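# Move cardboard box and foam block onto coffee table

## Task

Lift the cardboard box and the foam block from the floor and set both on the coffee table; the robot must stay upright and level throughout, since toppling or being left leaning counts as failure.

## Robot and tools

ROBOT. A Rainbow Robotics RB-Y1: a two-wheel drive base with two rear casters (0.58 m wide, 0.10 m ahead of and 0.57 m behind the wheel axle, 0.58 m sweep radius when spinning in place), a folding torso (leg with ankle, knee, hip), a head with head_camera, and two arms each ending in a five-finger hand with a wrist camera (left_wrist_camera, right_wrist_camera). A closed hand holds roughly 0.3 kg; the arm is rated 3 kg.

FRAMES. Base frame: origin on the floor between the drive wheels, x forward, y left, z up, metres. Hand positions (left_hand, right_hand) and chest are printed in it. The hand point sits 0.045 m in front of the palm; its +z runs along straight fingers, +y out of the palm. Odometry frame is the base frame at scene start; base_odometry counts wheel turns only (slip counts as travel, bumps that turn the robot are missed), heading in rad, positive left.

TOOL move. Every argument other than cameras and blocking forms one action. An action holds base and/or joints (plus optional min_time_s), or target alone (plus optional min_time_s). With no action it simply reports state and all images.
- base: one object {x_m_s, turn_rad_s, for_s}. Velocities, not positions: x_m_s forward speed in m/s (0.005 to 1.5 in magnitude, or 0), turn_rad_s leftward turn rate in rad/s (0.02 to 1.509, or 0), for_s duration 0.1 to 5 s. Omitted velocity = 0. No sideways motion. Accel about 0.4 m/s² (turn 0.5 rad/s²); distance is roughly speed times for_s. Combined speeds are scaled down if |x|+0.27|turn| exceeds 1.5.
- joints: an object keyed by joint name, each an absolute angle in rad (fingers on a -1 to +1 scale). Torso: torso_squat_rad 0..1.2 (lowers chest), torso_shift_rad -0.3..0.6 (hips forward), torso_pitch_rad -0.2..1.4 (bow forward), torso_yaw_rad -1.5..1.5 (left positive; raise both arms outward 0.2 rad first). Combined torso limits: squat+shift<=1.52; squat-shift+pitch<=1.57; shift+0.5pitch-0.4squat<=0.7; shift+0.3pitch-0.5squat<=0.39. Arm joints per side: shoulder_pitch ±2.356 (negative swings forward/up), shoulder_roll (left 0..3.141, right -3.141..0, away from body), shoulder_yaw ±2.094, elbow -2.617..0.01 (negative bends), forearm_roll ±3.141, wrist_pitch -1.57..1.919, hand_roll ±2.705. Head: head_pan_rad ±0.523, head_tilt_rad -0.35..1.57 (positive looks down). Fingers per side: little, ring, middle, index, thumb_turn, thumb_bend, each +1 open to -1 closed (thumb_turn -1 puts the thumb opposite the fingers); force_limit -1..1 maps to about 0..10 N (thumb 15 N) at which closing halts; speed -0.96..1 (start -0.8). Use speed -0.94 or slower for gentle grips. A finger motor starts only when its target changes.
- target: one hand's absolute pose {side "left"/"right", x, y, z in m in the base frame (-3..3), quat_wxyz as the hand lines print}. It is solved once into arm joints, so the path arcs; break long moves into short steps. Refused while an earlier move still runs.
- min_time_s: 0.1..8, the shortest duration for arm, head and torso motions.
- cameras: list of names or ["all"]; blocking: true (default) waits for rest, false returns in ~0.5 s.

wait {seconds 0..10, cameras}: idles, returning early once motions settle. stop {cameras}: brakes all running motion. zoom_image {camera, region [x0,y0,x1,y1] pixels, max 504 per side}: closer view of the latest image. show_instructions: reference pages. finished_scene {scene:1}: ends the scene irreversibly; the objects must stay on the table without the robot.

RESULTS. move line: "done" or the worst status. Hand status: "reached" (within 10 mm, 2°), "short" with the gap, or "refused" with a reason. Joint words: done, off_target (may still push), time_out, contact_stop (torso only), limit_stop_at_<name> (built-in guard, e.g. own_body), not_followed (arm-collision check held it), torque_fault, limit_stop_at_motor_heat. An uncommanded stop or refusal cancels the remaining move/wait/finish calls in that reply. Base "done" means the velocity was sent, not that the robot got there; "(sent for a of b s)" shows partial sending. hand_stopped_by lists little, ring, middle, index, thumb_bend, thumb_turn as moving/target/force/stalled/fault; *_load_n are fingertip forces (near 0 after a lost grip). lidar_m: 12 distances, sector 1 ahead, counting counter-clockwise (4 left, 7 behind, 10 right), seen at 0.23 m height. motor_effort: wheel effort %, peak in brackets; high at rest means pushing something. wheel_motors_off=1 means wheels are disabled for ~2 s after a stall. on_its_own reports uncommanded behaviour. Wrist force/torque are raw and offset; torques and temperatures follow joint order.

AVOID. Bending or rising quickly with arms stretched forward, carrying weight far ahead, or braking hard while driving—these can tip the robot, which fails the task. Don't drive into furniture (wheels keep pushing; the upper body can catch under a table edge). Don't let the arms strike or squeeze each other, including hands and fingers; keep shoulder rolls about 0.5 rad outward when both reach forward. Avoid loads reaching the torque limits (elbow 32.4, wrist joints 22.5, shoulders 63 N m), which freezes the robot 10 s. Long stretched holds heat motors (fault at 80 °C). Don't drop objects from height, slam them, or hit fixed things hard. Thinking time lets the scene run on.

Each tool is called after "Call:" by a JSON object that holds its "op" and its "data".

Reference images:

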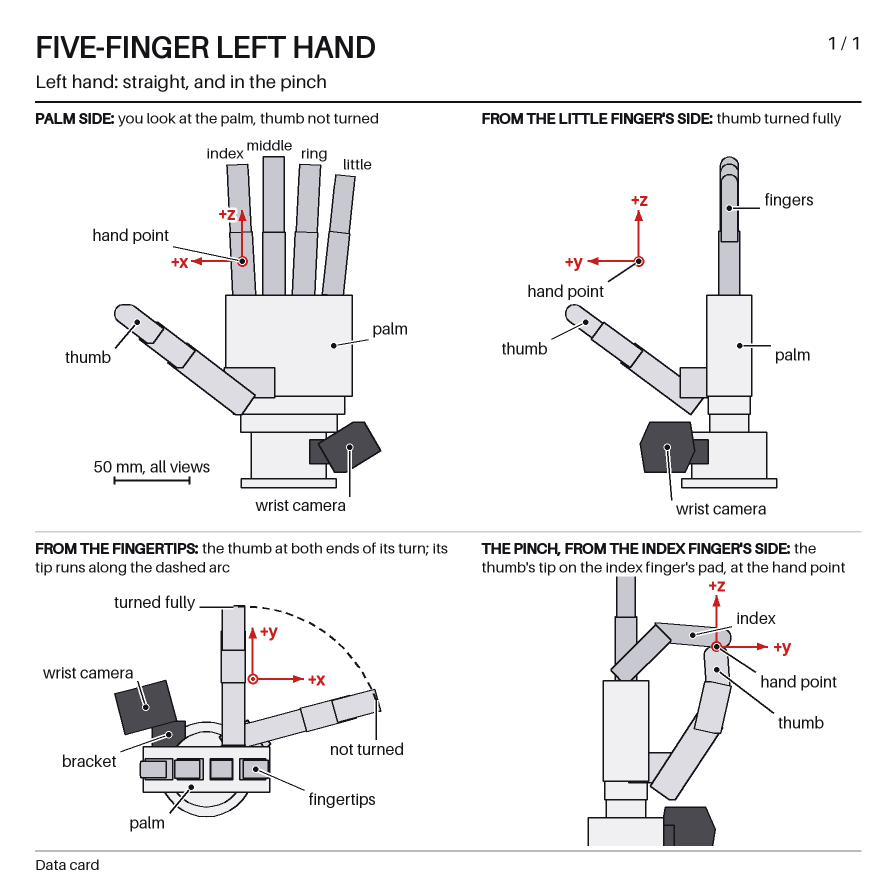

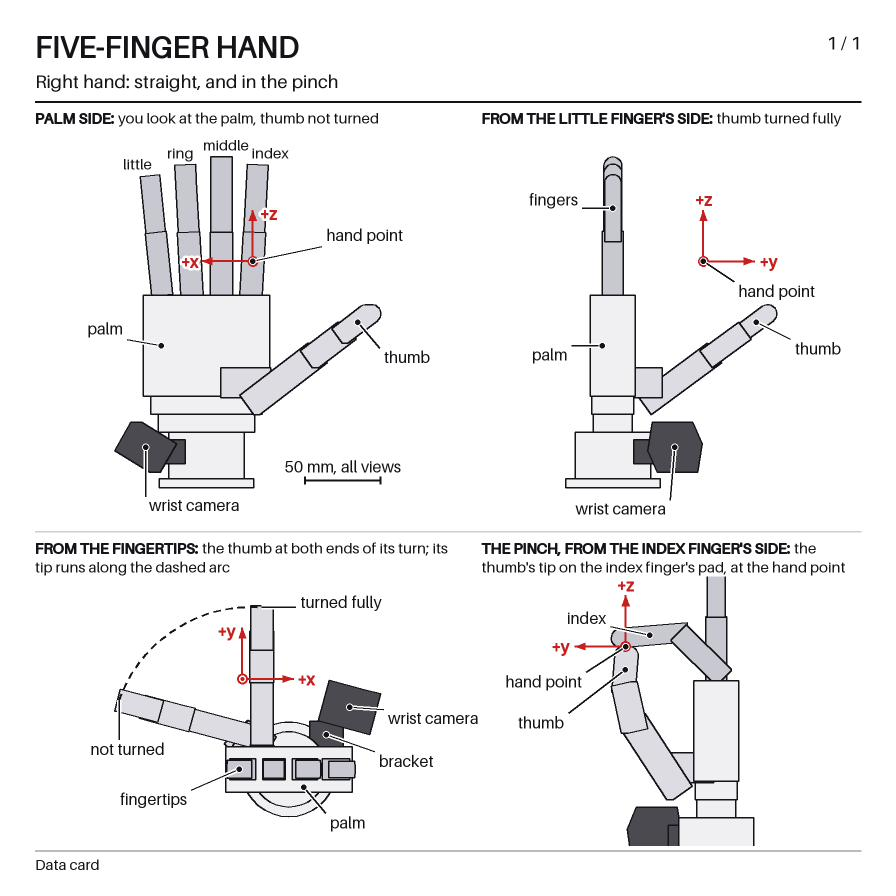

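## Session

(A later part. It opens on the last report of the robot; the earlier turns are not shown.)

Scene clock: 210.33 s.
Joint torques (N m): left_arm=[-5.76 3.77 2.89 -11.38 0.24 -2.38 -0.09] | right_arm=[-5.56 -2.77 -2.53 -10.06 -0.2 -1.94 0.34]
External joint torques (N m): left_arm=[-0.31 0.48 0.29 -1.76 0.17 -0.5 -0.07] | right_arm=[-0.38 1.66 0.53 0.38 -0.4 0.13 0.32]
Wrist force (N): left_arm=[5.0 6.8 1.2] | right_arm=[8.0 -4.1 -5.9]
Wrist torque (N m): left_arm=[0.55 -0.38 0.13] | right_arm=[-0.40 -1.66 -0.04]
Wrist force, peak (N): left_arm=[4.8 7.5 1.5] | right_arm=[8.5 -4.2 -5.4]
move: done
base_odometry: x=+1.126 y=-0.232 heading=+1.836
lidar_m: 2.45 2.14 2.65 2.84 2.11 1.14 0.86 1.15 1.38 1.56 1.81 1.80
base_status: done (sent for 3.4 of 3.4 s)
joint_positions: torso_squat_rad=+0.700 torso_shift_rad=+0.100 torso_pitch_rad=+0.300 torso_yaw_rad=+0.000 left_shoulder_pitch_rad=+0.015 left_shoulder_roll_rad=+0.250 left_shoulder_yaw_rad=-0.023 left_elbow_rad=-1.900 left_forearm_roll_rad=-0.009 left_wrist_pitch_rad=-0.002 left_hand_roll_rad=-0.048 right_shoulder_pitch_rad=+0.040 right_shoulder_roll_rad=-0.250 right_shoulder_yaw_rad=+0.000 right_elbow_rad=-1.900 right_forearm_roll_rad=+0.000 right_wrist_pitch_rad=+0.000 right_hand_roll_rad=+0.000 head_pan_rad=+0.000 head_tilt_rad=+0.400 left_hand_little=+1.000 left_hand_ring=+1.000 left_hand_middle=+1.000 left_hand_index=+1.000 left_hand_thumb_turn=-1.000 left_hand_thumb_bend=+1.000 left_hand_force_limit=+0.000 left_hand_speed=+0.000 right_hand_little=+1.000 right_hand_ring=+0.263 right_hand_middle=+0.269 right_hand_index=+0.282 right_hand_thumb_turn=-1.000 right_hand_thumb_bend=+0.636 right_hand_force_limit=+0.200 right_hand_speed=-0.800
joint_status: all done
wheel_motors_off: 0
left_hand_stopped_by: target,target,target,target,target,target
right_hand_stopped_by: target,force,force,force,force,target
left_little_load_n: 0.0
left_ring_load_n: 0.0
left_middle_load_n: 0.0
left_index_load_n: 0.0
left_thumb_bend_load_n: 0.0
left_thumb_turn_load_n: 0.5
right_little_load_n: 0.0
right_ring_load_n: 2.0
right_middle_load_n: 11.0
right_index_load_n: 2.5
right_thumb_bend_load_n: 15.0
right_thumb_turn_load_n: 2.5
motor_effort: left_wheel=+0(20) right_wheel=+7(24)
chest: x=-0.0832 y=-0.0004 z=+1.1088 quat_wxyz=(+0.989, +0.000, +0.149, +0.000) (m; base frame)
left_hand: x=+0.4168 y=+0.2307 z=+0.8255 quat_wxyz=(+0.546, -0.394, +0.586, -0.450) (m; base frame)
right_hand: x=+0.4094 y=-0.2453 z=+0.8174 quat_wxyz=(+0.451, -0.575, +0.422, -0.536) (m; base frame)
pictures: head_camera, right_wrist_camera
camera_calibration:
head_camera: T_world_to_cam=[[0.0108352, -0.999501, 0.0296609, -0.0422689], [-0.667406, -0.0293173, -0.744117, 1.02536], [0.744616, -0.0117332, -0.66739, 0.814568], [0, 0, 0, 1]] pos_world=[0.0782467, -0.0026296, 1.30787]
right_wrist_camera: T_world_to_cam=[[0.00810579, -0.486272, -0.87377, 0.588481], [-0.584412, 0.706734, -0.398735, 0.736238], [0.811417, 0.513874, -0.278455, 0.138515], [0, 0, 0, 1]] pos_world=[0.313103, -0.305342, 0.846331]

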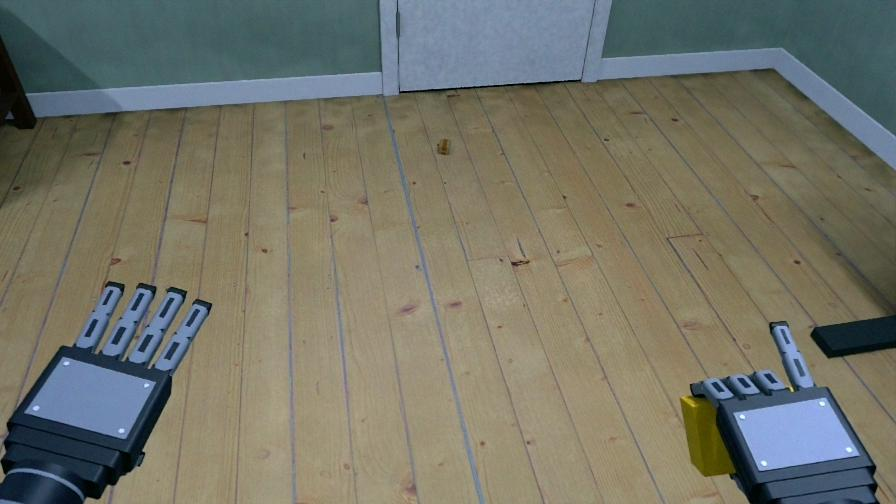

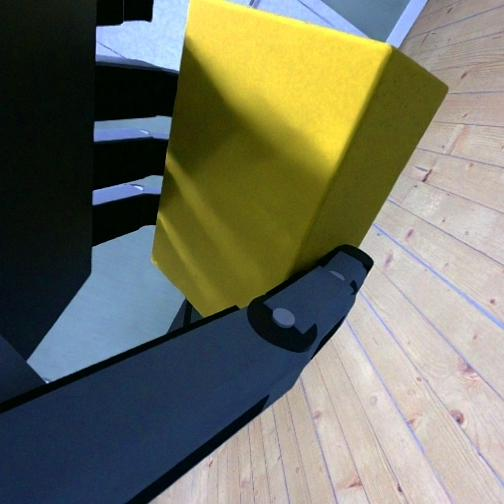

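Call:
{"op": "move", "data": {"base": {"turn_rad_s": -0.1, "for_s": 0.64}}}

Call:
{"op": "move", "data": {"base": {"x_m_s": 0.4, "for_s": 3.2}, "joints": {"head_tilt_rad": 0.75}, "cameras": ["head_camera"]}}

Call:
{"op": "zoom_image", "data": {"camera": "head_camera", "region": [250, 100, 600, 400]}}

Scene clock: 217.27 s.
Joint torques (N m): left_arm=[-4.43 3.97 2.99 -11.22 0.28 -2.21 0.2] | right_arm=[-5.46 -2.57 -2.35 -9.98 -0.16 -2.06 0.37]
External joint torques (N m): left_arm=[1.02 0.68 0.39 -1.61 0.21 -0.33 0.21] | right_arm=[-0.27 1.86 0.71 0.46 -0.36 0.02 0.36]
Wrist force (N): left_arm=[4.9 6.6 1.8] | right_arm=[8.0 -4.1 -5.9]
Wrist torque (N m): left_arm=[0.47 -0.34 0.14] | right_arm=[-0.40 -1.67 -0.05]
Wrist force, peak (N): left_arm=[4.9 7.2 1.8] | right_arm=[8.2 -3.9 -6.2]
move: done
base_odometry: x=+1.126 y=-0.232 heading=+1.773
lidar_m: 2.47 2.14 2.65 2.84 2.34 1.15 0.85 1.15 1.33 1.56 1.98 1.79
base_status: done (sent for 0.63 of 0.63 s)
joint_positions: torso_squat_rad=+0.700 torso_shift_rad=+0.100 torso_pitch_rad=+0.300 torso_yaw_rad=+0.000 left_shoulder_pitch_rad=+0.015 left_shoulder_roll_rad=+0.250 left_shoulder_yaw_rad=-0.023 left_elbow_rad=-1.900 left_forearm_roll_rad=-0.009 left_wrist_pitch_rad=-0.002 left_hand_roll_rad=-0.048 right_shoulder_pitch_rad=+0.040 right_shoulder_roll_rad=-0.250 right_shoulder_yaw_rad=+0.000 right_elbow_rad=-1.900 right_forearm_roll_rad=+0.000 right_wrist_pitch_rad=+0.000 right_hand_roll_rad=+0.000 head_pan_rad=+0.000 head_tilt_rad=+0.400 left_hand_little=+1.000 left_hand_ring=+1.000 left_hand_middle=+1.000 left_hand_index=+1.000 left_hand_thumb_turn=-1.000 left_hand_thumb_bend=+1.000 left_hand_force_limit=+0.000 left_hand_speed=+0.000 right_hand_little=+1.000 right_hand_ring=+0.263 right_hand_middle=+0.269 right_hand_index=+0.282 right_hand_thumb_turn=-1.000 right_hand_thumb_bend=+0.636 right_hand_force_limit=+0.200 right_hand_speed=-0.800
joint_status: not commanded
wheel_motors_off: 0
left_hand_stopped_by: target,target,target,target,target,target
right_hand_stopped_by: target,force,force,force,force,target
left_little_load_n: 0.0
left_ring_load_n: 0.0
left_middle_load_n: 0.0
left_index_load_n: 0.0
left_thumb_bend_load_n: 0.0
left_thumb_turn_load_n: 0.0
right_little_load_n: 0.0
right_ring_load_n: 2.0
right_middle_load_n: 11.0
right_index_load_n: 2.5
right_thumb_bend_load_n: 15.0
right_thumb_turn_load_n: 2.5
motor_effort: left_wheel=-1(9) right_wheel=-8(17)
chest: x=-0.0832 y=-0.0004 z=+1.1088 quat_wxyz=(+0.989, +0.000, +0.149, +0.000) (m; base frame)
left_hand: x=+0.4168 y=+0.2307 z=+0.8255 quat_wxyz=(+0.546, -0.394, +0.586, -0.450) (m; base frame)
right_hand: x=+0.4094 y=-0.2453 z=+0.8174 quat_wxyz=(+0.451, -0.575, +0.422, -0.536) (m; base frame)
pictures: none

Scene clock: 222.00 s.
Joint torques (N m): left_arm=[-4.89 3.24 3.03 -11.03 0.3 -2.31 0.17] | right_arm=[-4.93 -2.61 -2.51 -10.37 -0.2 -2.02 0.27]
External joint torques (N m): left_arm=[0.55 -0.04 0.43 -1.41 0.23 -0.43 0.19] | right_arm=[0.25 1.82 0.55 0.07 -0.4 0.06 0.25]
Wrist force (N): left_arm=[4.5 7.0 1.6] | right_arm=[7.9 -3.9 -5.7]
Wrist torque (N m): left_arm=[0.53 -0.27 0.08] | right_arm=[-0.39 -1.66 -0.05]
Wrist force, peak (N): left_arm=[4.6 7.6 1.8] | right_arm=[7.9 -4.0 -6.5]
move: done
base_odometry: x=+0.868 y=+1.022 heading=+1.774
lidar_m: 1.22 1.22 1.45 1.50 3.19 2.77 2.10 2.39 1.88 1.20 1.63 1.44
base_status: done (sent for 3.2 of 3.2 s)
joint_positions: torso_squat_rad=+0.700 torso_shift_rad=+0.100 torso_pitch_rad=+0.300 torso_yaw_rad=+0.000 left_shoulder_pitch_rad=+0.015 left_shoulder_roll_rad=+0.250 left_shoulder_yaw_rad=-0.023 left_elbow_rad=-1.900 left_forearm_roll_rad=-0.009 left_wrist_pitch_rad=-0.002 left_hand_roll_rad=-0.048 right_shoulder_pitch_rad=+0.040 right_shoulder_roll_rad=-0.250 right_shoulder_yaw_rad=+0.000 right_elbow_rad=-1.900 right_forearm_roll_rad=+0.000 right_wrist_pitch_rad=+0.000 right_hand_roll_rad=+0.000 head_pan_rad=+0.000 head_tilt_rad=+0.750 left_hand_little=+1.000 left_hand_ring=+1.000 left_hand_middle=+1.000 left_hand_index=+1.000 left_hand_thumb_turn=-1.000 left_hand_thumb_bend=+1.000 left_hand_force_limit=+0.000 left_hand_speed=+0.000 right_hand_little=+1.000 right_hand_ring=+0.263 right_hand_middle=+0.269 right_hand_index=+0.282 right_hand_thumb_turn=-1.000 right_hand_thumb_bend=+0.636 right_hand_force_limit=+0.200 right_hand_speed=-0.800
joint_status: all done
wheel_motors_off: 0
left_hand_stopped_by: target,target,target,target,target,target
right_hand_stopped_by: target,force,force,force,force,target
left_little_load_n: 0.0
left_ring_load_n: 0.0
left_middle_load_n: 0.0
left_index_load_n: 0.0
left_thumb_bend_load_n: 0.0
left_thumb_turn_load_n: 0.0
right_little_load_n: 0.0
right_ring_load_n: 1.5
right_middle_load_n: 11.0
right_index_load_n: 2.5
right_thumb_bend_load_n: 15.0
right_thumb_turn_load_n: 2.5
motor_effort: left_wheel=+7(26) right_wheel=-9(20)
chest: x=-0.0830 y=-0.0004 z=+1.1088 quat_wxyz=(+0.989, +0.000, +0.150, +0.000) (m; base frame)
left_hand: x=+0.4169 y=+0.2307 z=+0.8254 quat_wxyz=(+0.546, -0.394, +0.586, -0.450) (m; base frame)
right_hand: x=+0.4095 y=-0.2452 z=+0.8174 quat_wxyz=(+0.451, -0.576, +0.422, -0.536) (m; base frame)
pictures: head_camera
camera_calibration:
head_camera: T_world_to_cam=[[0.0206257, -0.999498, 0.0240659, -0.035028], [-0.882154, -0.0295217, -0.470034, 0.670342], [0.470508, -0.0115351, -0.88232, 1.09159], [0, 0, 0, 1]] pos_world=[0.0784648, -0.0026292, 1.27906]

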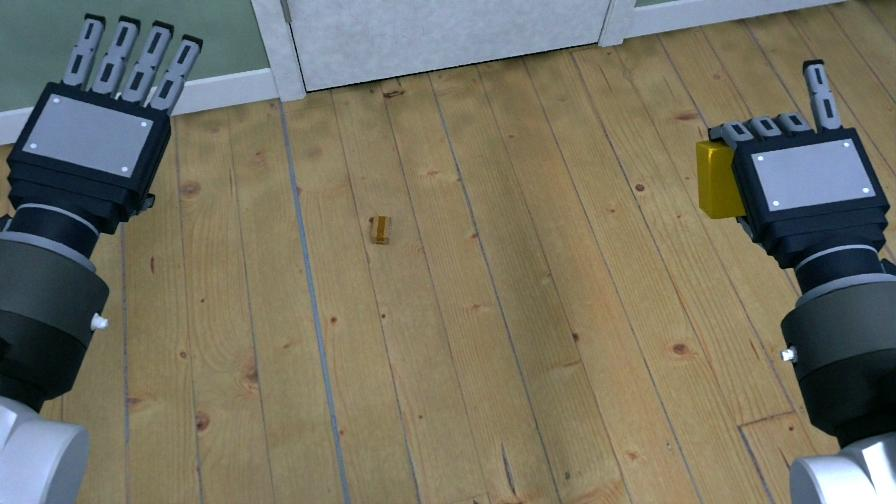

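Scaled by 1.440 from the camera's 896x504 image, which has a finer 1280x720 frame.

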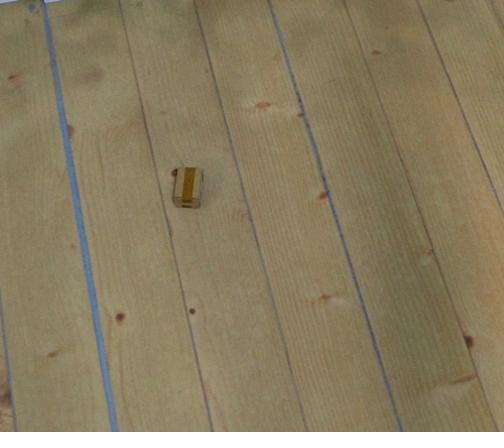

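Call:
{"op": "zoom_image", "data": {"camera": "head_camera", "region": [345, 195, 415, 265]}}

Scaled by 7.200 from the camera's 896x504 image, which has a finer 1280x720 frame.

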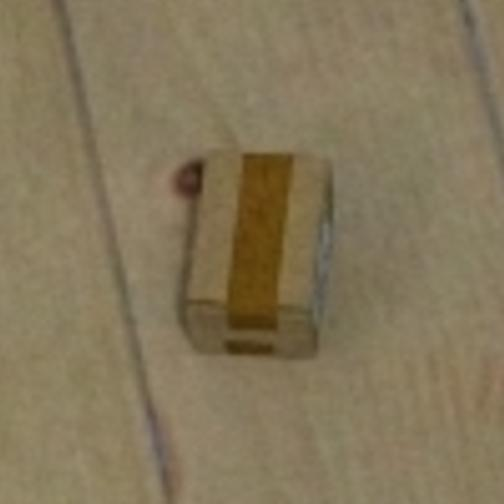

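Call:
{"op": "move", "data": {"base": {"x_m_s": 0.2, "for_s": 1.33}, "joints": {"torso_squat_rad": 1.1, "torso_shift_rad": 0.4, "torso_pitch_rad": 0.85, "torso_yaw_rad": -0.9, "head_pan_rad": 0.52, "head_tilt_rad": 0.4}, "cameras": ["head_camera"], "min_time_s": 3.5}}

Call:
{"op": "move", "data": {"target": {"side": "left", "x": 0.46, "y": 0.16, "z": 0.22, "quat_wxyz": [0.2706, -0.6533, 0.6533, -0.2706]}, "cameras": ["head_camera", "left_wrist_camera"], "min_time_s": 1.5}}

Scene clock: 245.33 s.
Joint torques (N m): left_arm=[-1.76 -5.69 -4.27 -9.69 0.4 -2.1 0.02] | right_arm=[3.14 -10.31 -8.85 -6.39 -0.24 -1.31 0.35]
External joint torques (N m): left_arm=[0.34 0.35 0.37 -1.14 0.38 -0.36 0.02] | right_arm=[-0.19 2.36 0.41 -0.28 -0.36 -0.01 0.31]
Wrist force (N): left_arm=[0.9 7.0 3.2] | right_arm=[5.2 -6.3 -4.0]
Wrist torque (N m): left_arm=[0.45 0.00 -0.16] | right_arm=[-0.66 -1.55 -0.27]
Wrist force, peak (N): left_arm=[5.1 7.3 1.5] | right_arm=[8.0 -4.3 -6.6]
move: done
base_odometry: x=+0.814 y=+1.283 heading=+1.775
lidar_m: 0.97 0.96 1.15 1.47 3.26 3.06 2.37 2.64 1.84 1.20 1.58 1.14
base_status: done (sent for 1.33 of 1.33 s)
joint_positions: torso_squat_rad=+1.100 torso_shift_rad=+0.400 torso_pitch_rad=+0.850 torso_yaw_rad=-0.900 left_shoulder_pitch_rad=+0.015 left_shoulder_roll_rad=+0.250 left_shoulder_yaw_rad=-0.023 left_elbow_rad=-1.900 left_forearm_roll_rad=-0.009 left_wrist_pitch_rad=-0.002 left_hand_roll_rad=-0.048 right_shoulder_pitch_rad=+0.040 right_shoulder_roll_rad=-0.250 right_shoulder_yaw_rad=+0.000 right_elbow_rad=-1.900 right_forearm_roll_rad=+0.000 right_wrist_pitch_rad=+0.000 right_hand_roll_rad=+0.000 head_pan_rad=+0.520 head_tilt_rad=+0.400 left_hand_little=+1.000 left_hand_ring=+1.000 left_hand_middle=+1.000 left_hand_index=+1.000 left_hand_thumb_turn=-1.000 left_hand_thumb_bend=+1.000 left_hand_force_limit=+0.000 left_hand_speed=+0.000 right_hand_little=+1.000 right_hand_ring=+0.263 right_hand_middle=+0.269 right_hand_index=+0.282 right_hand_thumb_turn=-1.000 right_hand_thumb_bend=+0.636 right_hand_force_limit=+0.200 right_hand_speed=-0.800
joint_status: all done
wheel_motors_off: 0
left_hand_stopped_by: target,target,target,target,target,target
right_hand_stopped_by: target,force,force,force,force,target
left_little_load_n: 0.0
left_ring_load_n: -0.5
left_middle_load_n: 0.0
left_index_load_n: 0.0
left_thumb_bend_load_n: 0.0
left_thumb_turn_load_n: -0.5
right_little_load_n: 0.0
right_ring_load_n: 2.0
right_middle_load_n: 11.0
right_index_load_n: 2.5
right_thumb_bend_load_n: 15.0
right_thumb_turn_load_n: 2.5
motor_effort: left_wheel=+7(24) right_wheel=-8(20)
chest: x=+0.1282 y=-0.0003 z=+0.7772 quat_wxyz=(+0.820, -0.179, +0.371, -0.396) (m; base frame)
left_hand: x=+0.3851 y=-0.2963 z=+0.2976 quat_wxyz=(+0.072, -0.367, +0.679, -0.632) (m; base frame)
right_hand: x=+0.1298 y=-0.5886 z=+0.5734 quat_wxyz=(-0.045, -0.583, +0.559, -0.588) (m; base frame)
pictures: head_camera
camera_calibration:
head_camera: T_world_to_cam=[[-0.219753, -0.928844, 0.298258, -0.224715], [-0.945597, 0.127621, -0.299265, 0.608117], [0.239907, -0.347796, -0.906357, 0.688713], [0, 0, 0, 1]] pos_world=[0.360425, -0.0468016, 0.873232]

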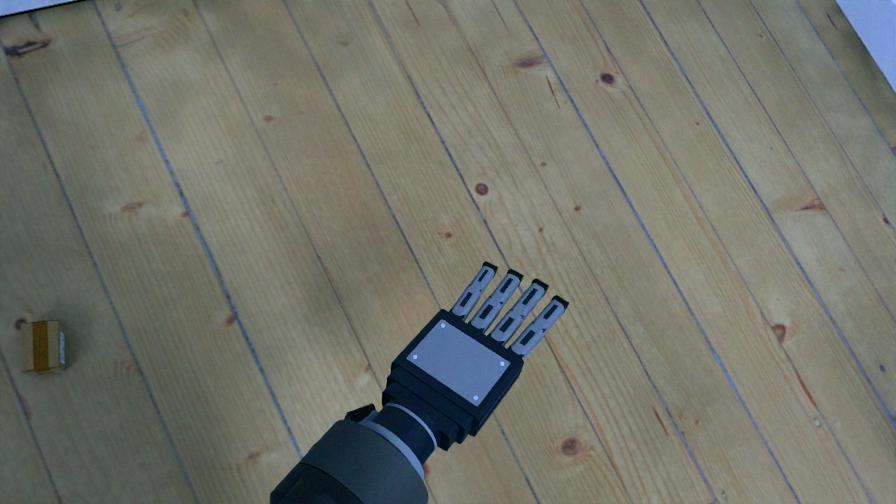

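Scene clock: 247.17 s.
Joint torques (N m): left_arm=[6.84 -3.7 3.09 -10.07 -0.19 -1.63 0.15] | right_arm=[3.07 -10.36 -8.74 -6.45 -0.15 -1.28 0.34]
External joint torques (N m): left_arm=[0.09 -1.24 0.89 -1.87 0.08 -0.44 0.16] | right_arm=[-0.26 2.32 0.53 -0.33 -0.27 0.02 0.3]
Wrist force (N): left_arm=[3.2 6.0 5.7] | right_arm=[5.2 -6.2 -4.1]
Wrist torque (N m): left_arm=[0.34 -0.06 0.08] | right_arm=[-0.61 -1.55 -0.26]
Wrist force, peak (N): left_arm=[3.6 6.2 6.0] | right_arm=[5.2 -6.4 -4.2]
move: done
base_odometry: x=+0.814 y=+1.283 heading=+1.775
lidar_m: 0.97 0.96 1.14 1.47 3.26 3.07 2.36 2.64 1.84 1.21 1.58 1.13
base_status: not commanded
joint_positions: torso_squat_rad=+1.100 torso_shift_rad=+0.400 torso_pitch_rad=+0.850 torso_yaw_rad=-0.900 left_shoulder_pitch_rad=+0.531 left_shoulder_roll_rad=+0.071 left_shoulder_yaw_rad=+0.726 left_elbow_rad=-2.413 left_forearm_roll_rad=-0.194 left_wrist_pitch_rad=+0.504 left_hand_roll_rad=+0.574 right_shoulder_pitch_rad=+0.040 right_shoulder_roll_rad=-0.250 right_shoulder_yaw_rad=+0.000 right_elbow_rad=-1.900 right_forearm_roll_rad=+0.000 right_wrist_pitch_rad=+0.000 right_hand_roll_rad=+0.000 head_pan_rad=+0.520 head_tilt_rad=+0.400 left_hand_little=+1.000 left_hand_ring=+1.000 left_hand_middle=+1.000 left_hand_index=+1.000 left_hand_thumb_turn=-1.000 left_hand_thumb_bend=+1.000 left_hand_force_limit=+0.000 left_hand_speed=+0.000 right_hand_little=+1.000 right_hand_ring=+0.263 right_hand_middle=+0.269 right_hand_index=+0.282 right_hand_thumb_turn=-1.000 right_hand_thumb_bend=+0.636 right_hand_force_limit=+0.200 right_hand_speed=-0.800
joint_status: all done
wheel_motors_off: 0
left_hand_stopped_by: target,target,target,target,target,target
right_hand_stopped_by: target,force,force,force,force,target
left_little_load_n: 0.0
left_ring_load_n: 0.0
left_middle_load_n: 0.0
left_index_load_n: 0.0
left_thumb_bend_load_n: 0.0
left_thumb_turn_load_n: 0.0
right_little_load_n: 0.0
right_ring_load_n: 2.0
right_middle_load_n: 11.0
right_index_load_n: 3.0
right_thumb_bend_load_n: 14.5
right_thumb_turn_load_n: 2.5
motor_effort: left_wheel=+6(7) right_wheel=-7(11)
chest: x=+0.1282 y=-0.0003 z=+0.7772 quat_wxyz=(+0.820, -0.179, +0.371, -0.396) (m; base frame)
left_hand: x=+0.4599 y=+0.1602 z=+0.2202 quat_wxyz=(+0.271, -0.654, +0.653, -0.270) (m; base frame)
left_hand_status: reached (checked arc, planned for 1.5 s): 0 mm and 0.1 deg off.
right_hand: x=+0.1298 y=-0.5886 z=+0.5734 quat_wxyz=(-0.045, -0.583, +0.559, -0.588) (m; base frame)
pictures: head_camera, left_wrist_camera
camera_calibration:
head_camera: T_world_to_cam=[[-0.219753, -0.928844, 0.298258, -0.224715], [-0.945597, 0.127621, -0.299265, 0.608117], [0.239907, -0.347796, -0.906357, 0.688713], [0, 0, 0, 1]] pos_world=[0.360425, -0.0468016, 0.873232]
left_wrist_camera: T_world_to_cam=[[0.668786, -0.206923, 0.714078, -0.433353], [-0.483018, -0.851093, 0.205755, 0.316068], [0.565171, -0.482518, -0.669147, 0.0795824], [0, 0, 0, 1]] pos_world=[0.397509, 0.217733, 0.297668]

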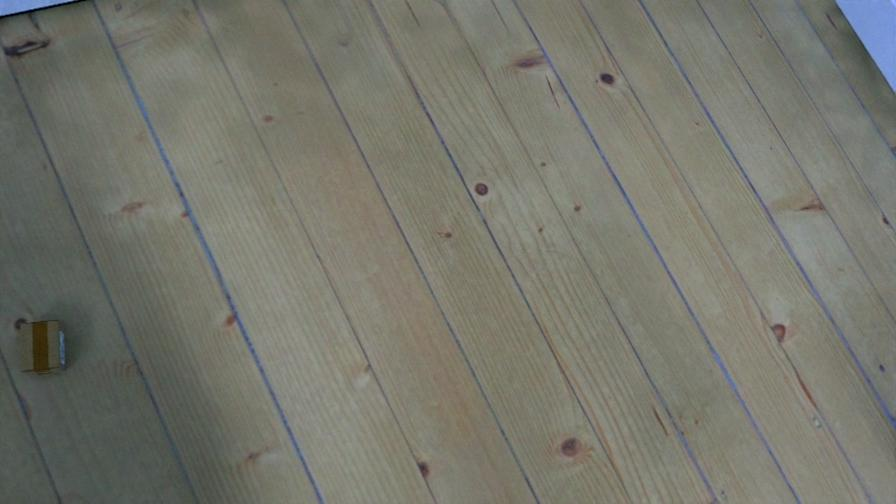

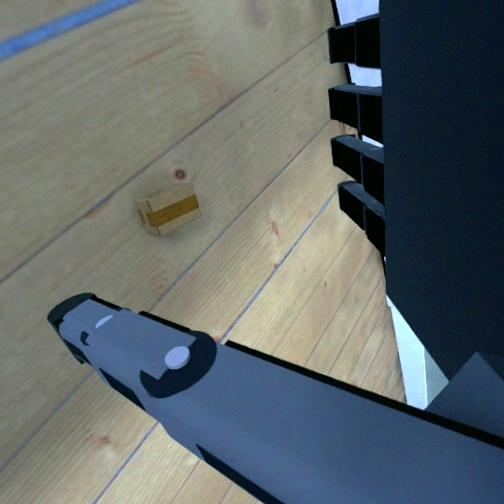

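Call:
{"op": "move", "data": {"target": {"side": "left", "x": 0.528, "y": 0.119, "z": 0.10, "quat_wxyz": [0.2706, -0.6533, 0.6533, -0.2706]}, "cameras": ["left_wrist_camera"], "min_time_s": 1.5}}

Call:
{"op": "zoom_image", "data": {"camera": "left_wrist_camera", "region": [0, 0, 300, 300]}}

Scene clock: 253.40 s.
Joint torques (N m): left_arm=[2.85 -0.06 2.12 -8.39 -0.04 -1.77 0.33] | right_arm=[3.23 -10.24 -8.87 -6.31 -0.2 -1.19 0.35]
External joint torques (N m): left_arm=[0.44 -0.26 0.87 -0.31 0.18 -0.59 0.34] | right_arm=[-0.1 2.44 0.4 -0.2 -0.32 0.11 0.32]
Wrist force (N): left_arm=[3.4 6.2 5.6] | right_arm=[5.0 -6.2 -4.1]
Wrist torque (N m): left_arm=[0.38 -0.18 0.13] | right_arm=[-0.62 -1.52 -0.27]
Wrist force, peak (N): left_arm=[3.8 6.6 5.7] | right_arm=[5.2 -6.2 -4.4]
move: done
base_odometry: x=+0.814 y=+1.283 heading=+1.775
lidar_m: 0.97 0.97 1.15 1.47 3.25 3.05 2.37 2.65 1.84 1.21 1.58 1.14
base_status: not commanded
joint_positions: torso_squat_rad=+1.100 torso_shift_rad=+0.400 torso_pitch_rad=+0.850 torso_yaw_rad=-0.900 left_shoulder_pitch_rad=+0.090 left_shoulder_roll_rad=+0.299 left_shoulder_yaw_rad=+0.738 left_elbow_rad=-1.855 left_forearm_roll_rad=-0.339 left_wrist_pitch_rad=+0.420 left_hand_roll_rad=+0.586 right_shoulder_pitch_rad=+0.040 right_shoulder_roll_rad=-0.250 right_shoulder_yaw_rad=+0.000 right_elbow_rad=-1.900 right_forearm_roll_rad=+0.000 right_wrist_pitch_rad=+0.000 right_hand_roll_rad=+0.000 head_pan_rad=+0.520 head_tilt_rad=+0.400 left_hand_little=+1.000 left_hand_ring=+1.000 left_hand_middle=+1.000 left_hand_index=+1.000 left_hand_thumb_turn=-1.000 left_hand_thumb_bend=+1.000 left_hand_force_limit=+0.000 left_hand_speed=+0.000 right_hand_little=+1.000 right_hand_ring=+0.263 right_hand_middle=+0.269 right_hand_index=+0.282 right_hand_thumb_turn=-1.000 right_hand_thumb_bend=+0.636 right_hand_force_limit=+0.200 right_hand_speed=-0.800
joint_status: all done
wheel_motors_off: 0
left_hand_stopped_by: target,target,target,target,target,target
right_hand_stopped_by: target,force,force,force,force,target
left_little_load_n: 0.0
left_ring_load_n: 0.0
left_middle_load_n: 0.0
left_index_load_n: 0.0
left_thumb_bend_load_n: 0.0
left_thumb_turn_load_n: 0.0
right_little_load_n: 0.0
right_ring_load_n: 2.0
right_middle_load_n: 11.0
right_index_load_n: 3.0
right_thumb_bend_load_n: 15.0
right_thumb_turn_load_n: 2.5
motor_effort: left_wheel=+6(7) right_wheel=-8(10)
chest: x=+0.1282 y=-0.0003 z=+0.7772 quat_wxyz=(+0.820, -0.179, +0.371, -0.396) (m; base frame)
left_hand: x=+0.5276 y=+0.1188 z=+0.1006 quat_wxyz=(+0.270, -0.653, +0.654, -0.270) (m; base frame)
left_hand_status: reached (checked arc, planned for 1.5 s): 1 mm and 0.1 deg off.
right_hand: x=+0.1298 y=-0.5886 z=+0.5734 quat_wxyz=(-0.045, -0.583, +0.559, -0.588) (m; base frame)
pictures: left_wrist_camera
camera_calibration:
left_wrist_camera: T_world_to_cam=[[0.669197, -0.20692, 0.713694, -0.402029], [-0.484087, -0.850074, 0.207445, 0.33834], [0.563769, -0.484312, -0.669034, -0.0577981], [0, 0, 0, 1]] pos_world=[0.465407, 0.176434, 0.17807]

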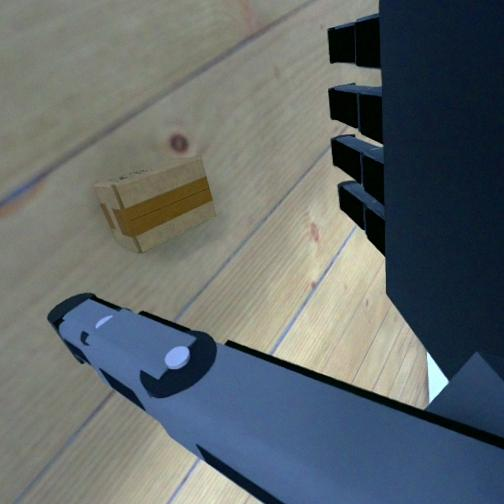

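Scaled by 1.680 from the camera's 504x504 image, which has a finer 720x720 frame.

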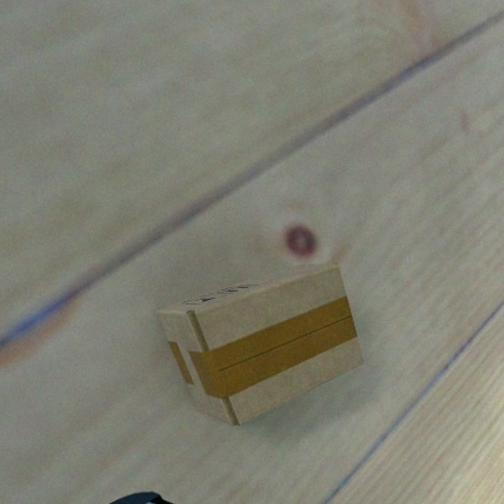

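Call:
{"op": "move", "data": {"target": {"side": "left", "x": 0.5345, "y": 0.120, "z": 0.055, "quat_wxyz": [0.2628, -0.6344, 0.6716, -0.2782]}, "cameras": ["left_wrist_camera"], "min_time_s": 1.0}}

Call:
{"op": "move", "data": {"target": {"side": "left", "x": 0.5345, "y": 0.120, "z": 0.030, "quat_wxyz": [0.2628, -0.6344, 0.6716, -0.2782]}, "cameras": ["left_wrist_camera"], "min_time_s": 0.8}}

Call:
{"op": "zoom_image", "data": {"camera": "left_wrist_camera", "region": [0, 0, 400, 400]}}

Scene clock: 266.07 s.
Joint torques (N m): left_arm=[1.94 1.64 2.76 -7.5 -0.07 -1.7 0.25] | right_arm=[2.86 -10.24 -9.04 -6.51 -0.21 -1.26 0.38]
External joint torques (N m): left_arm=[-0.03 0.48 1.38 -0.13 0.05 -0.52 0.26] | right_arm=[-0.47 2.43 0.23 -0.4 -0.33 0.04 0.34]
Wrist force (N): left_arm=[3.3 6.0 5.8] | right_arm=[5.3 -6.2 -4.4]
Wrist torque (N m): left_arm=[0.32 -0.10 0.08] | right_arm=[-0.61 -1.55 -0.26]
Wrist force, peak (N): left_arm=[3.2 7.2 5.3] | right_arm=[5.3 -6.3 -4.2]
move: done
base_odometry: x=+0.814 y=+1.283 heading=+1.775
lidar_m: 0.97 0.96 1.16 1.46 3.26 3.06 2.37 2.65 1.85 1.21 1.58 1.14
base_status: not commanded
joint_positions: torso_squat_rad=+1.100 torso_shift_rad=+0.400 torso_pitch_rad=+0.850 torso_yaw_rad=-0.900 left_shoulder_pitch_rad=+0.020 left_shoulder_roll_rad=+0.389 left_shoulder_yaw_rad=+0.745 left_elbow_rad=-1.596 left_forearm_roll_rad=-0.351 left_wrist_pitch_rad=+0.258 left_hand_roll_rad=+0.589 right_shoulder_pitch_rad=+0.040 right_shoulder_roll_rad=-0.250 right_shoulder_yaw_rad=+0.000 right_elbow_rad=-1.900 right_forearm_roll_rad=+0.000 right_wrist_pitch_rad=+0.000 right_hand_roll_rad=+0.000 head_pan_rad=+0.520 head_tilt_rad=+0.400 left_hand_little=+1.000 left_hand_ring=+1.000 left_hand_middle=+1.000 left_hand_index=+1.000 left_hand_thumb_turn=-1.000 left_hand_thumb_bend=+1.000 left_hand_force_limit=+0.000 left_hand_speed=+0.000 right_hand_little=+1.000 right_hand_ring=+0.263 right_hand_middle=+0.269 right_hand_index=+0.282 right_hand_thumb_turn=-1.000 right_hand_thumb_bend=+0.636 right_hand_force_limit=+0.200 right_hand_speed=-0.800
joint_status: all done
wheel_motors_off: 0
left_hand_stopped_by: target,target,target,target,target,target
right_hand_stopped_by: target,force,force,force,force,target
left_little_load_n: 0.0
left_ring_load_n: 0.0
left_middle_load_n: 0.0
left_index_load_n: 0.0
left_thumb_bend_load_n: 0.0
left_thumb_turn_load_n: 0.0
right_little_load_n: 0.0
right_ring_load_n: 1.5
right_middle_load_n: 11.0
right_index_load_n: 3.0
right_thumb_bend_load_n: 15.0
right_thumb_turn_load_n: 2.5
motor_effort: left_wheel=+7(7) right_wheel=-7(10)
chest: x=+0.1282 y=-0.0003 z=+0.7772 quat_wxyz=(+0.820, -0.179, +0.371, -0.396) (m; base frame)
left_hand: x=+0.5344 y=+0.1199 z=+0.0550 quat_wxyz=(+0.263, -0.634, +0.672, -0.278) (m; base frame)
left_hand_status: reached (checked arc, planned for 1.0 s): 0 mm and 0.0 deg off.
right_hand: x=+0.1298 y=-0.5886 z=+0.5734 quat_wxyz=(-0.045, -0.583, +0.559, -0.588) (m; base frame)
pictures: left_wrist_camera
camera_calibration:
left_wrist_camera: T_world_to_cam=[[0.655733, -0.244635, 0.71426, -0.362148], [-0.531596, -0.821387, 0.206711, 0.374022], [0.536115, -0.515245, -0.668657, -0.0731105], [0, 0, 0, 1]] pos_world=[0.475497, 0.180953, 0.132468]

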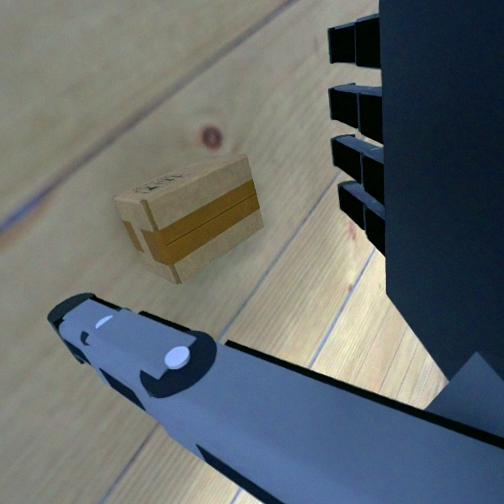

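Scene clock: 267.20 s.
Joint torques (N m): left_arm=[1.4 1.54 1.36 -7.38 0.04 -1.58 0.36] | right_arm=[3.03 -10.46 -8.88 -6.18 -0.28 -1.23 0.19]
External joint torques (N m): left_arm=[-0.11 0.19 0.2 -0.45 0.09 -0.41 0.36] | right_arm=[-0.29 2.21 0.38 -0.07 -0.4 0.06 0.16]
Wrist force (N): left_arm=[3.4 6.2 5.3] | right_arm=[5.3 -6.3 -4.2]
Wrist torque (N m): left_arm=[0.37 -0.12 0.09] | right_arm=[-0.63 -1.56 -0.25]
Wrist force, peak (N): left_arm=[3.7 6.9 5.1] | right_arm=[5.3 -6.4 -4.2]
move: done
base_odometry: x=+0.814 y=+1.283 heading=+1.775
lidar_m: 0.98 0.96 1.15 1.47 3.26 3.06 2.37 2.64 1.84 1.20 1.59 1.14
base_status: not commanded
joint_positions: torso_squat_rad=+1.100 torso_shift_rad=+0.400 torso_pitch_rad=+0.850 torso_yaw_rad=-0.900 left_shoulder_pitch_rad=-0.052 left_shoulder_roll_rad=+0.404 left_shoulder_yaw_rad=+0.776 left_elbow_rad=-1.446 left_forearm_roll_rad=-0.394 left_wrist_pitch_rad=+0.164 left_hand_roll_rad=+0.593 right_shoulder_pitch_rad=+0.040 right_shoulder_roll_rad=-0.250 right_shoulder_yaw_rad=+0.000 right_elbow_rad=-1.900 right_forearm_roll_rad=+0.000 right_wrist_pitch_rad=+0.000 right_hand_roll_rad=+0.000 head_pan_rad=+0.520 head_tilt_rad=+0.400 left_hand_little=+1.000 left_hand_ring=+1.000 left_hand_middle=+1.000 left_hand_index=+1.000 left_hand_thumb_turn=-1.000 left_hand_thumb_bend=+1.000 left_hand_force_limit=+0.000 left_hand_speed=+0.000 right_hand_little=+1.000 right_hand_ring=+0.263 right_hand_middle=+0.269 right_hand_index=+0.282 right_hand_thumb_turn=-1.000 right_hand_thumb_bend=+0.636 right_hand_force_limit=+0.200 right_hand_speed=-0.800
joint_status: all done
wheel_motors_off: 0
left_hand_stopped_by: target,target,target,target,target,target
right_hand_stopped_by: target,force,force,force,force,target
left_little_load_n: 0.5
left_ring_load_n: 0.0
left_middle_load_n: 0.0
left_index_load_n: 0.0
left_thumb_bend_load_n: 0.0
left_thumb_turn_load_n: 0.0
right_little_load_n: 0.0
right_ring_load_n: 2.0
right_middle_load_n: 11.0
right_index_load_n: 3.0
right_thumb_bend_load_n: 14.5
right_thumb_turn_load_n: 3.0
motor_effort: left_wheel=+7(7) right_wheel=-7(11)
chest: x=+0.1282 y=-0.0003 z=+0.7772 quat_wxyz=(+0.820, -0.179, +0.371, -0.396) (m; base frame)
left_hand: x=+0.5341 y=+0.1197 z=+0.0301 quat_wxyz=(+0.262, -0.635, +0.672, -0.278) (m; base frame)
left_hand_status: reached (checked arc, planned for 0.8 s): 1 mm and 0.1 deg off.
right_hand: x=+0.1298 y=-0.5886 z=+0.5734 quat_wxyz=(-0.045, -0.583, +0.559, -0.588) (m; base frame)
pictures: left_wrist_camera
camera_calibration:
left_wrist_camera: T_world_to_cam=[[0.656677, -0.244592, 0.713407, -0.344693], [-0.531665, -0.821044, 0.207892, 0.378802], [0.53489, -0.515811, -0.669202, -0.0888906], [0, 0, 0, 1]] pos_world=[0.475295, 0.180853, 0.107671]

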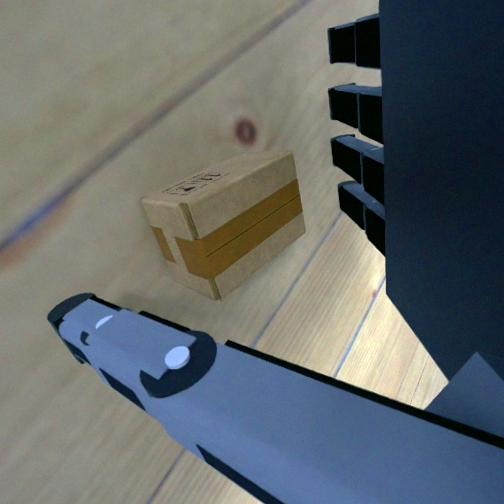

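Scaled by 1.260 from the camera's 504x504 image, which has a finer 720x720 frame.

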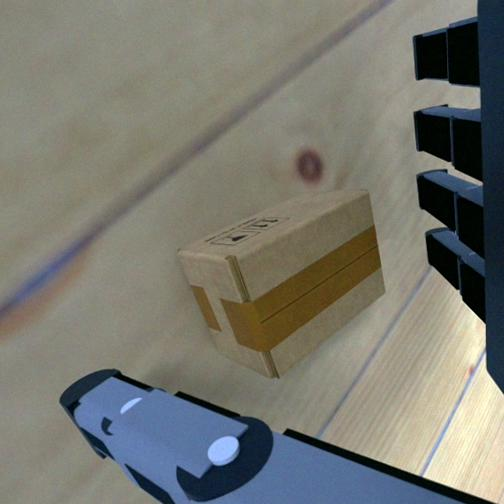

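Call:
{"op": "move", "data": {"target": {"side": "left", "x": 0.5345, "y": 0.124, "z": 0.028, "quat_wxyz": [0.2628, -0.6344, 0.6716, -0.2782]}, "min_time_s": 0.5}}

Call:
{"op": "move", "data": {"joints": {"left_hand_speed": -0.8, "left_hand_force_limit": 0.0, "left_hand_thumb_bend": -0.3, "left_hand_index": -0.6, "left_hand_middle": -0.6}, "cameras": ["left_wrist_camera"]}}

Scene clock: 274.73 s.
Joint torques (N m): left_arm=[3.21 2.61 2.13 -7.01 0.44 -1.96 0.29] | right_arm=[3.18 -10.23 -9.02 -6.38 -0.26 -1.27 0.37]
External joint torques (N m): left_arm=[1.62 1.16 0.9 -0.15 0.48 -0.79 0.29] | right_arm=[-0.15 2.44 0.25 -0.27 -0.38 0.03 0.33]
Wrist force (N): left_arm=[3.5 5.9 5.2] | right_arm=[5.1 -6.3 -4.1]
Wrist torque (N m): left_arm=[0.34 -0.13 0.09] | right_arm=[-0.63 -1.54 -0.27]
Wrist force, peak (N): left_arm=[3.7 6.6 5.3] | right_arm=[5.3 -6.4 -4.2]
move: done
base_odometry: x=+0.814 y=+1.283 heading=+1.775
lidar_m: 0.99 0.97 1.15 1.47 3.26 3.05 2.37 2.65 1.84 1.21 1.58 1.14
base_status: not commanded
joint_positions: torso_squat_rad=+1.100 torso_shift_rad=+0.400 torso_pitch_rad=+0.850 torso_yaw_rad=-0.900 left_shoulder_pitch_rad=-0.051 left_shoulder_roll_rad=+0.411 left_shoulder_yaw_rad=+0.782 left_elbow_rad=-1.430 left_forearm_roll_rad=-0.392 left_wrist_pitch_rad=+0.151 left_hand_roll_rad=+0.596 right_shoulder_pitch_rad=+0.040 right_shoulder_roll_rad=-0.250 right_shoulder_yaw_rad=+0.000 right_elbow_rad=-1.900 right_forearm_roll_rad=+0.000 right_wrist_pitch_rad=+0.000 right_hand_roll_rad=+0.000 head_pan_rad=+0.520 head_tilt_rad=+0.400 left_hand_little=+1.000 left_hand_ring=+1.000 left_hand_middle=+1.000 left_hand_index=+1.000 left_hand_thumb_turn=-1.000 left_hand_thumb_bend=+1.000 left_hand_force_limit=+0.000 left_hand_speed=+0.000 right_hand_little=+1.000 right_hand_ring=+0.263 right_hand_middle=+0.269 right_hand_index=+0.282 right_hand_thumb_turn=-1.000 right_hand_thumb_bend=+0.636 right_hand_force_limit=+0.200 right_hand_speed=-0.800
joint_status: all done
wheel_motors_off: 0
left_hand_stopped_by: target,target,target,target,target,target
right_hand_stopped_by: target,force,force,force,force,target
left_little_load_n: 0.0
left_ring_load_n: 0.0
left_middle_load_n: 0.0
left_index_load_n: 0.0
left_thumb_bend_load_n: 0.0
left_thumb_turn_load_n: 0.0
right_little_load_n: 0.0
right_ring_load_n: 1.5
right_middle_load_n: 10.5
right_index_load_n: 3.0
right_thumb_bend_load_n: 15.0
right_thumb_turn_load_n: 2.5
motor_effort: left_wheel=+7(7) right_wheel=-7(10)
chest: x=+0.1282 y=-0.0003 z=+0.7772 quat_wxyz=(+0.820, -0.179, +0.371, -0.396) (m; base frame)
left_hand: x=+0.5345 y=+0.1237 z=+0.0281 quat_wxyz=(+0.263, -0.634, +0.672, -0.278) (m; base frame)
left_hand_status: reached (checked arc, planned for 0.5 s): 0 mm and 0.0 deg off.
right_hand: x=+0.1298 y=-0.5886 z=+0.5734 quat_wxyz=(-0.045, -0.583, +0.559, -0.588) (m; base frame)
pictures: none

Scene clock: 279.53 s.
Joint torques (N m): left_arm=[3.34 0.29 2.34 -6 0.49 -0.57 0.55] | right_arm=[3.1 -10.2 -8.96 -6.22 -0.2 -1.25 0.34]
External joint torques (N m): left_arm=[1.74 -1.17 1.1 0.87 0.52 0.6 0.56] | right_arm=[-0.23 2.47 0.31 -0.1 -0.32 0.05 0.3]
Wrist force (N): left_arm=[4.0 1.4 2.8] | right_arm=[5.3 -6.1 -4.2]
Wrist torque (N m): left_arm=[0.71 -0.23 0.24] | right_arm=[-0.61 -1.56 -0.26]
Wrist force, peak (N): left_arm=[3.5 6.6 5.4] | right_arm=[5.1 -6.4 -4.3]
move: off_target
base_odometry: x=+0.814 y=+1.283 heading=+1.775
lidar_m: 0.97 0.96 1.14 1.47 3.26 3.07 2.37 2.64 1.85 1.21 1.58 1.13
base_status: not commanded
joint_positions: torso_squat_rad=+1.100 torso_shift_rad=+0.400 torso_pitch_rad=+0.850 torso_yaw_rad=-0.900 left_shoulder_pitch_rad=-0.051 left_shoulder_roll_rad=+0.411 left_shoulder_yaw_rad=+0.782 left_elbow_rad=-1.430 left_forearm_roll_rad=-0.392 left_wrist_pitch_rad=+0.150 left_hand_roll_rad=+0.596 right_shoulder_pitch_rad=+0.040 right_shoulder_roll_rad=-0.250 right_shoulder_yaw_rad=+0.000 right_elbow_rad=-1.900 right_forearm_roll_rad=+0.000 right_wrist_pitch_rad=+0.000 right_hand_roll_rad=+0.000 head_pan_rad=+0.520 head_tilt_rad=+0.400 left_hand_little=+1.000 left_hand_ring=+1.000 left_hand_middle=+0.596 left_hand_index=+0.245 left_hand_thumb_turn=-1.000 left_hand_thumb_bend=+0.596 left_hand_force_limit=+0.000 left_hand_speed=-0.800 right_hand_little=+1.000 right_hand_ring=+0.263 right_hand_middle=+0.269 right_hand_index=+0.282 right_hand_thumb_turn=-1.000 right_hand_thumb_bend=+0.636 right_hand_force_limit=+0.200 right_hand_speed=-0.800
joint_status: left_hand_middle off_target (ended at +0.596, target -0.600); left_hand_index off_target (ended at +0.245, target -0.600); left_hand_thumb_bend off_target (ended at +0.596, target -0.300); the others done
wheel_motors_off: 0
left_hand_stopped_by: target,target,force,force,force,target
right_hand_stopped_by: target,force,force,force,force,target
left_little_load_n: 0.0
left_ring_load_n: 0.0
left_middle_load_n: 5.0
left_index_load_n: 10.0
left_thumb_bend_load_n: 7.5
left_thumb_turn_load_n: -1.0
right_little_load_n: -0.5
right_ring_load_n: 2.0
right_middle_load_n: 11.0
right_index_load_n: 3.0
right_thumb_bend_load_n: 15.0
right_thumb_turn_load_n: 2.5
motor_effort: left_wheel=+6(7) right_wheel=-10(11)
chest: x=+0.1282 y=-0.0003 z=+0.7772 quat_wxyz=(+0.820, -0.179, +0.371, -0.396) (m; base frame)
left_hand: x=+0.5349 y=+0.1238 z=+0.0284 quat_wxyz=(+0.263, -0.634, +0.672, -0.279) (m; base frame)
right_hand: x=+0.1298 y=-0.5886 z=+0.5734 quat_wxyz=(-0.045, -0.583, +0.559, -0.588) (m; base frame)
pictures: left_wrist_camera
camera_calibration:
left_wrist_camera: T_world_to_cam=[[0.654859, -0.244689, 0.715043, -0.342108], [-0.531921, -0.821333, 0.206088, 0.383223], [0.536861, -0.515305, -0.668012, -0.0896368], [0, 0, 0, 1]] pos_world=[0.475999, 0.184853, 0.105765]

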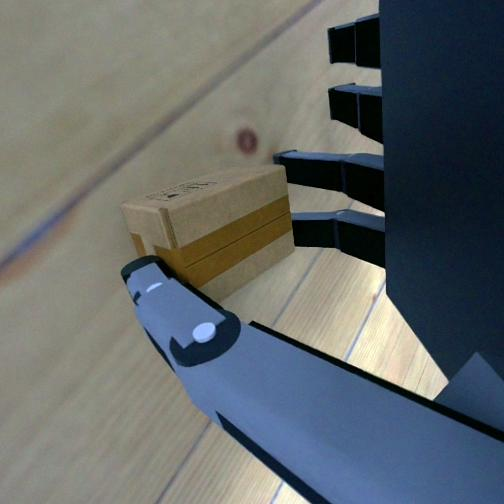

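Call:
{"op": "move", "data": {"joints": {"left_hand_force_limit": 0.2, "left_hand_middle": -0.7}, "cameras": ["left_wrist_camera"]}}

Call:
{"op": "move", "data": {"target": {"side": "left", "x": 0.5345, "y": 0.124, "z": 0.12, "quat_wxyz": [0.2628, -0.6344, 0.6716, -0.2782]}, "cameras": ["left_wrist_camera"], "min_time_s": 1.5}}

Scene clock: 282.37 s.
Joint torques (N m): left_arm=[3.09 -0.64 2.08 -5.09 0.5 -0.1 0.2] | right_arm=[3.24 -10.26 -8.99 -6.34 -0.23 -1.21 0.26]
External joint torques (N m): left_arm=[1.49 -2.11 0.84 1.78 0.53 1.07 0.2] | right_arm=[-0.08 2.42 0.27 -0.22 -0.35 0.08 0.22]
Wrist force (N): left_arm=[3.5 0.2 3.3] | right_arm=[4.9 -6.2 -3.9]
Wrist torque (N m): left_arm=[0.78 -0.15 0.23] | right_arm=[-0.64 -1.52 -0.27]
Wrist force, peak (N): left_arm=[3.5 0.1 5.0] | right_arm=[5.3 -6.4 -4.2]
move: off_target
base_odometry: x=+0.814 y=+1.283 heading=+1.775
lidar_m: 0.98 0.95 1.15 1.46 3.26 3.06 2.38 2.63 1.84 1.21 1.58 1.13
base_status: not commanded
joint_positions: torso_squat_rad=+1.100 torso_shift_rad=+0.400 torso_pitch_rad=+0.850 torso_yaw_rad=-0.900 left_shoulder_pitch_rad=-0.051 left_shoulder_roll_rad=+0.411 left_shoulder_yaw_rad=+0.782 left_elbow_rad=-1.430 left_forearm_roll_rad=-0.392 left_wrist_pitch_rad=+0.150 left_hand_roll_rad=+0.596 right_shoulder_pitch_rad=+0.040 right_shoulder_roll_rad=-0.250 right_shoulder_yaw_rad=+0.000 right_elbow_rad=-1.900 right_forearm_roll_rad=+0.000 right_wrist_pitch_rad=+0.000 right_hand_roll_rad=+0.000 head_pan_rad=+0.520 head_tilt_rad=+0.400 left_hand_little=+1.000 left_hand_ring=+1.000 left_hand_middle=+0.581 left_hand_index=+0.245 left_hand_thumb_turn=-1.000 left_hand_thumb_bend=+0.596 left_hand_force_limit=+0.200 left_hand_speed=-0.800 right_hand_little=+1.000 right_hand_ring=+0.263 right_hand_middle=+0.269 right_hand_index=+0.282 right_hand_thumb_turn=-1.000 right_hand_thumb_bend=+0.636 right_hand_force_limit=+0.200 right_hand_speed=-0.800
joint_status: left_hand_middle off_target (ended at +0.581, target -0.700); the others done
wheel_motors_off: 0
left_hand_stopped_by: target,target,force,force,force,target
right_hand_stopped_by: target,force,force,force,force,target
left_little_load_n: 0.0
left_ring_load_n: -0.5
left_middle_load_n: 6.5
left_index_load_n: 10.0
left_thumb_bend_load_n: 7.5
left_thumb_turn_load_n: -1.0
right_little_load_n: 0.0
right_ring_load_n: 2.0
right_middle_load_n: 11.0
right_index_load_n: 3.0
right_thumb_bend_load_n: 15.0
right_thumb_turn_load_n: 2.5
motor_effort: left_wheel=+7(7) right_wheel=-8(10)
chest: x=+0.1282 y=-0.0003 z=+0.7772 quat_wxyz=(+0.820, -0.179, +0.371, -0.396) (m; base frame)
left_hand: x=+0.5352 y=+0.1238 z=+0.0285 quat_wxyz=(+0.263, -0.634, +0.672, -0.279) (m; base frame)
right_hand: x=+0.1298 y=-0.5886 z=+0.5734 quat_wxyz=(-0.045, -0.583, +0.559, -0.588) (m; base frame)
pictures: left_wrist_camera
camera_calibration:
left_wrist_camera: T_world_to_cam=[[0.654512, -0.244645, 0.715376, -0.342188], [-0.532055, -0.821287, 0.205924, 0.383382], [0.537151, -0.515399, -0.667707, -0.0898314], [0, 0, 0, 1]] pos_world=[0.476199, 0.184853, 0.105864]

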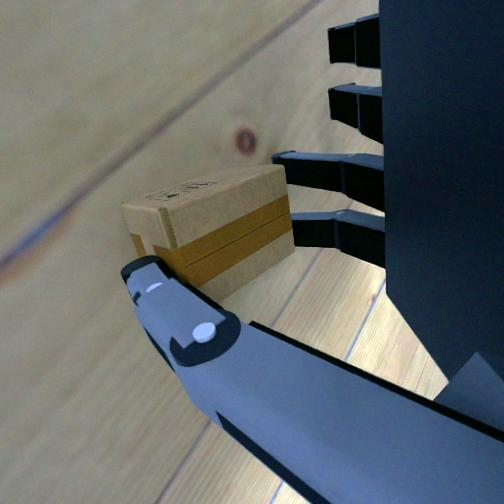

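Scene clock: 284.20 s.
Joint torques (N m): left_arm=[4.22 0.46 1.03 -10.51 0.01 -1.42 -0.18] | right_arm=[3.23 -10.28 -8.76 -6.54 -0.22 -1.25 0.34]
External joint torques (N m): left_arm=[1.17 -0.36 -0.94 -2.32 0.26 -0.23 -0.17] | right_arm=[-0.09 2.4 0.5 -0.42 -0.34 0.05 0.3]
Wrist force (N): left_arm=[3.5 5.7 5.9] | right_arm=[5.0 -6.3 -4.2]
Wrist torque (N m): left_arm=[0.21 -0.18 -0.06] | right_arm=[-0.65 -1.52 -0.28]
Wrist force, peak (N): left_arm=[9.3 -9.6 -0.5] | right_arm=[5.1 -6.3 -4.4]
move: done
base_odometry: x=+0.814 y=+1.283 heading=+1.775
lidar_m: 0.97 0.97 1.15 1.47 3.26 3.06 2.37 2.65 1.84 1.20 1.59 1.13
base_status: not commanded
joint_positions: torso_squat_rad=+1.100 torso_shift_rad=+0.400 torso_pitch_rad=+0.850 torso_yaw_rad=-0.900 left_shoulder_pitch_rad=+0.180 left_shoulder_roll_rad=+0.371 left_shoulder_yaw_rad=+0.711 left_elbow_rad=-1.936 left_forearm_roll_rad=-0.249 left_wrist_pitch_rad=+0.474 left_hand_roll_rad=+0.570 right_shoulder_pitch_rad=+0.040 right_shoulder_roll_rad=-0.250 right_shoulder_yaw_rad=+0.000 right_elbow_rad=-1.900 right_forearm_roll_rad=+0.000 right_wrist_pitch_rad=+0.000 right_hand_roll_rad=+0.000 head_pan_rad=+0.520 head_tilt_rad=+0.400 left_hand_little=+1.000 left_hand_ring=+1.000 left_hand_middle=+0.581 left_hand_index=+0.245 left_hand_thumb_turn=-1.000 left_hand_thumb_bend=+0.596 left_hand_force_limit=+0.200 left_hand_speed=-0.800 right_hand_little=+1.000 right_hand_ring=+0.263 right_hand_middle=+0.269 right_hand_index=+0.282 right_hand_thumb_turn=-1.000 right_hand_thumb_bend=+0.636 right_hand_force_limit=+0.200 right_hand_speed=-0.800
joint_status: all done
wheel_motors_off: 0
left_hand_stopped_by: target,target,force,force,force,target
right_hand_stopped_by: target,force,force,force,force,target
left_little_load_n: 0.0
left_ring_load_n: 0.0
left_middle_load_n: 0.0
left_index_load_n: 10.5
left_thumb_bend_load_n: 7.5
left_thumb_turn_load_n: -1.0
right_little_load_n: -0.5
right_ring_load_n: 1.5
right_middle_load_n: 11.0
right_index_load_n: 3.0
right_thumb_bend_load_n: 15.0
right_thumb_turn_load_n: 2.5
motor_effort: left_wheel=+6(7) right_wheel=-7(11)
chest: x=+0.1281 y=-0.0003 z=+0.7772 quat_wxyz=(+0.820, -0.179, +0.371, -0.396) (m; base frame)
left_hand: x=+0.5346 y=+0.1240 z=+0.1201 quat_wxyz=(+0.263, -0.634, +0.672, -0.278) (m; base frame)
left_hand_status: reached (checked arc, planned for 1.5 s): 0 mm and 0.0 deg off.
right_hand: x=+0.1297 y=-0.5886 z=+0.5735 quat_wxyz=(-0.044, -0.583, +0.559, -0.588) (m; base frame)
pictures: left_wrist_camera
camera_calibration:
left_wrist_camera: T_world_to_cam=[[0.65528, -0.244633, 0.714677, -0.407505], [-0.531501, -0.821603, 0.206095, 0.364124], [0.536763, -0.514902, -0.668403, -0.0280123], [0, 0, 0, 1]] pos_world=[0.475598, 0.185053, 0.197466]

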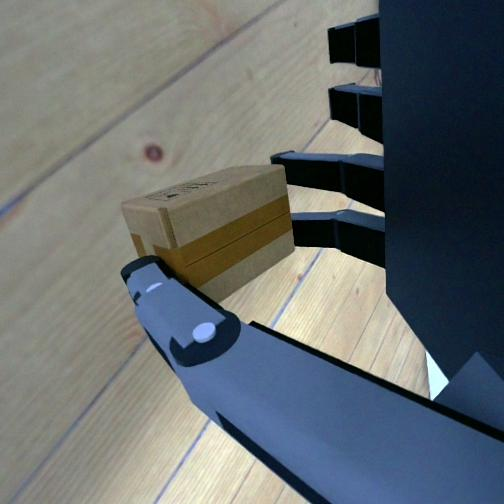

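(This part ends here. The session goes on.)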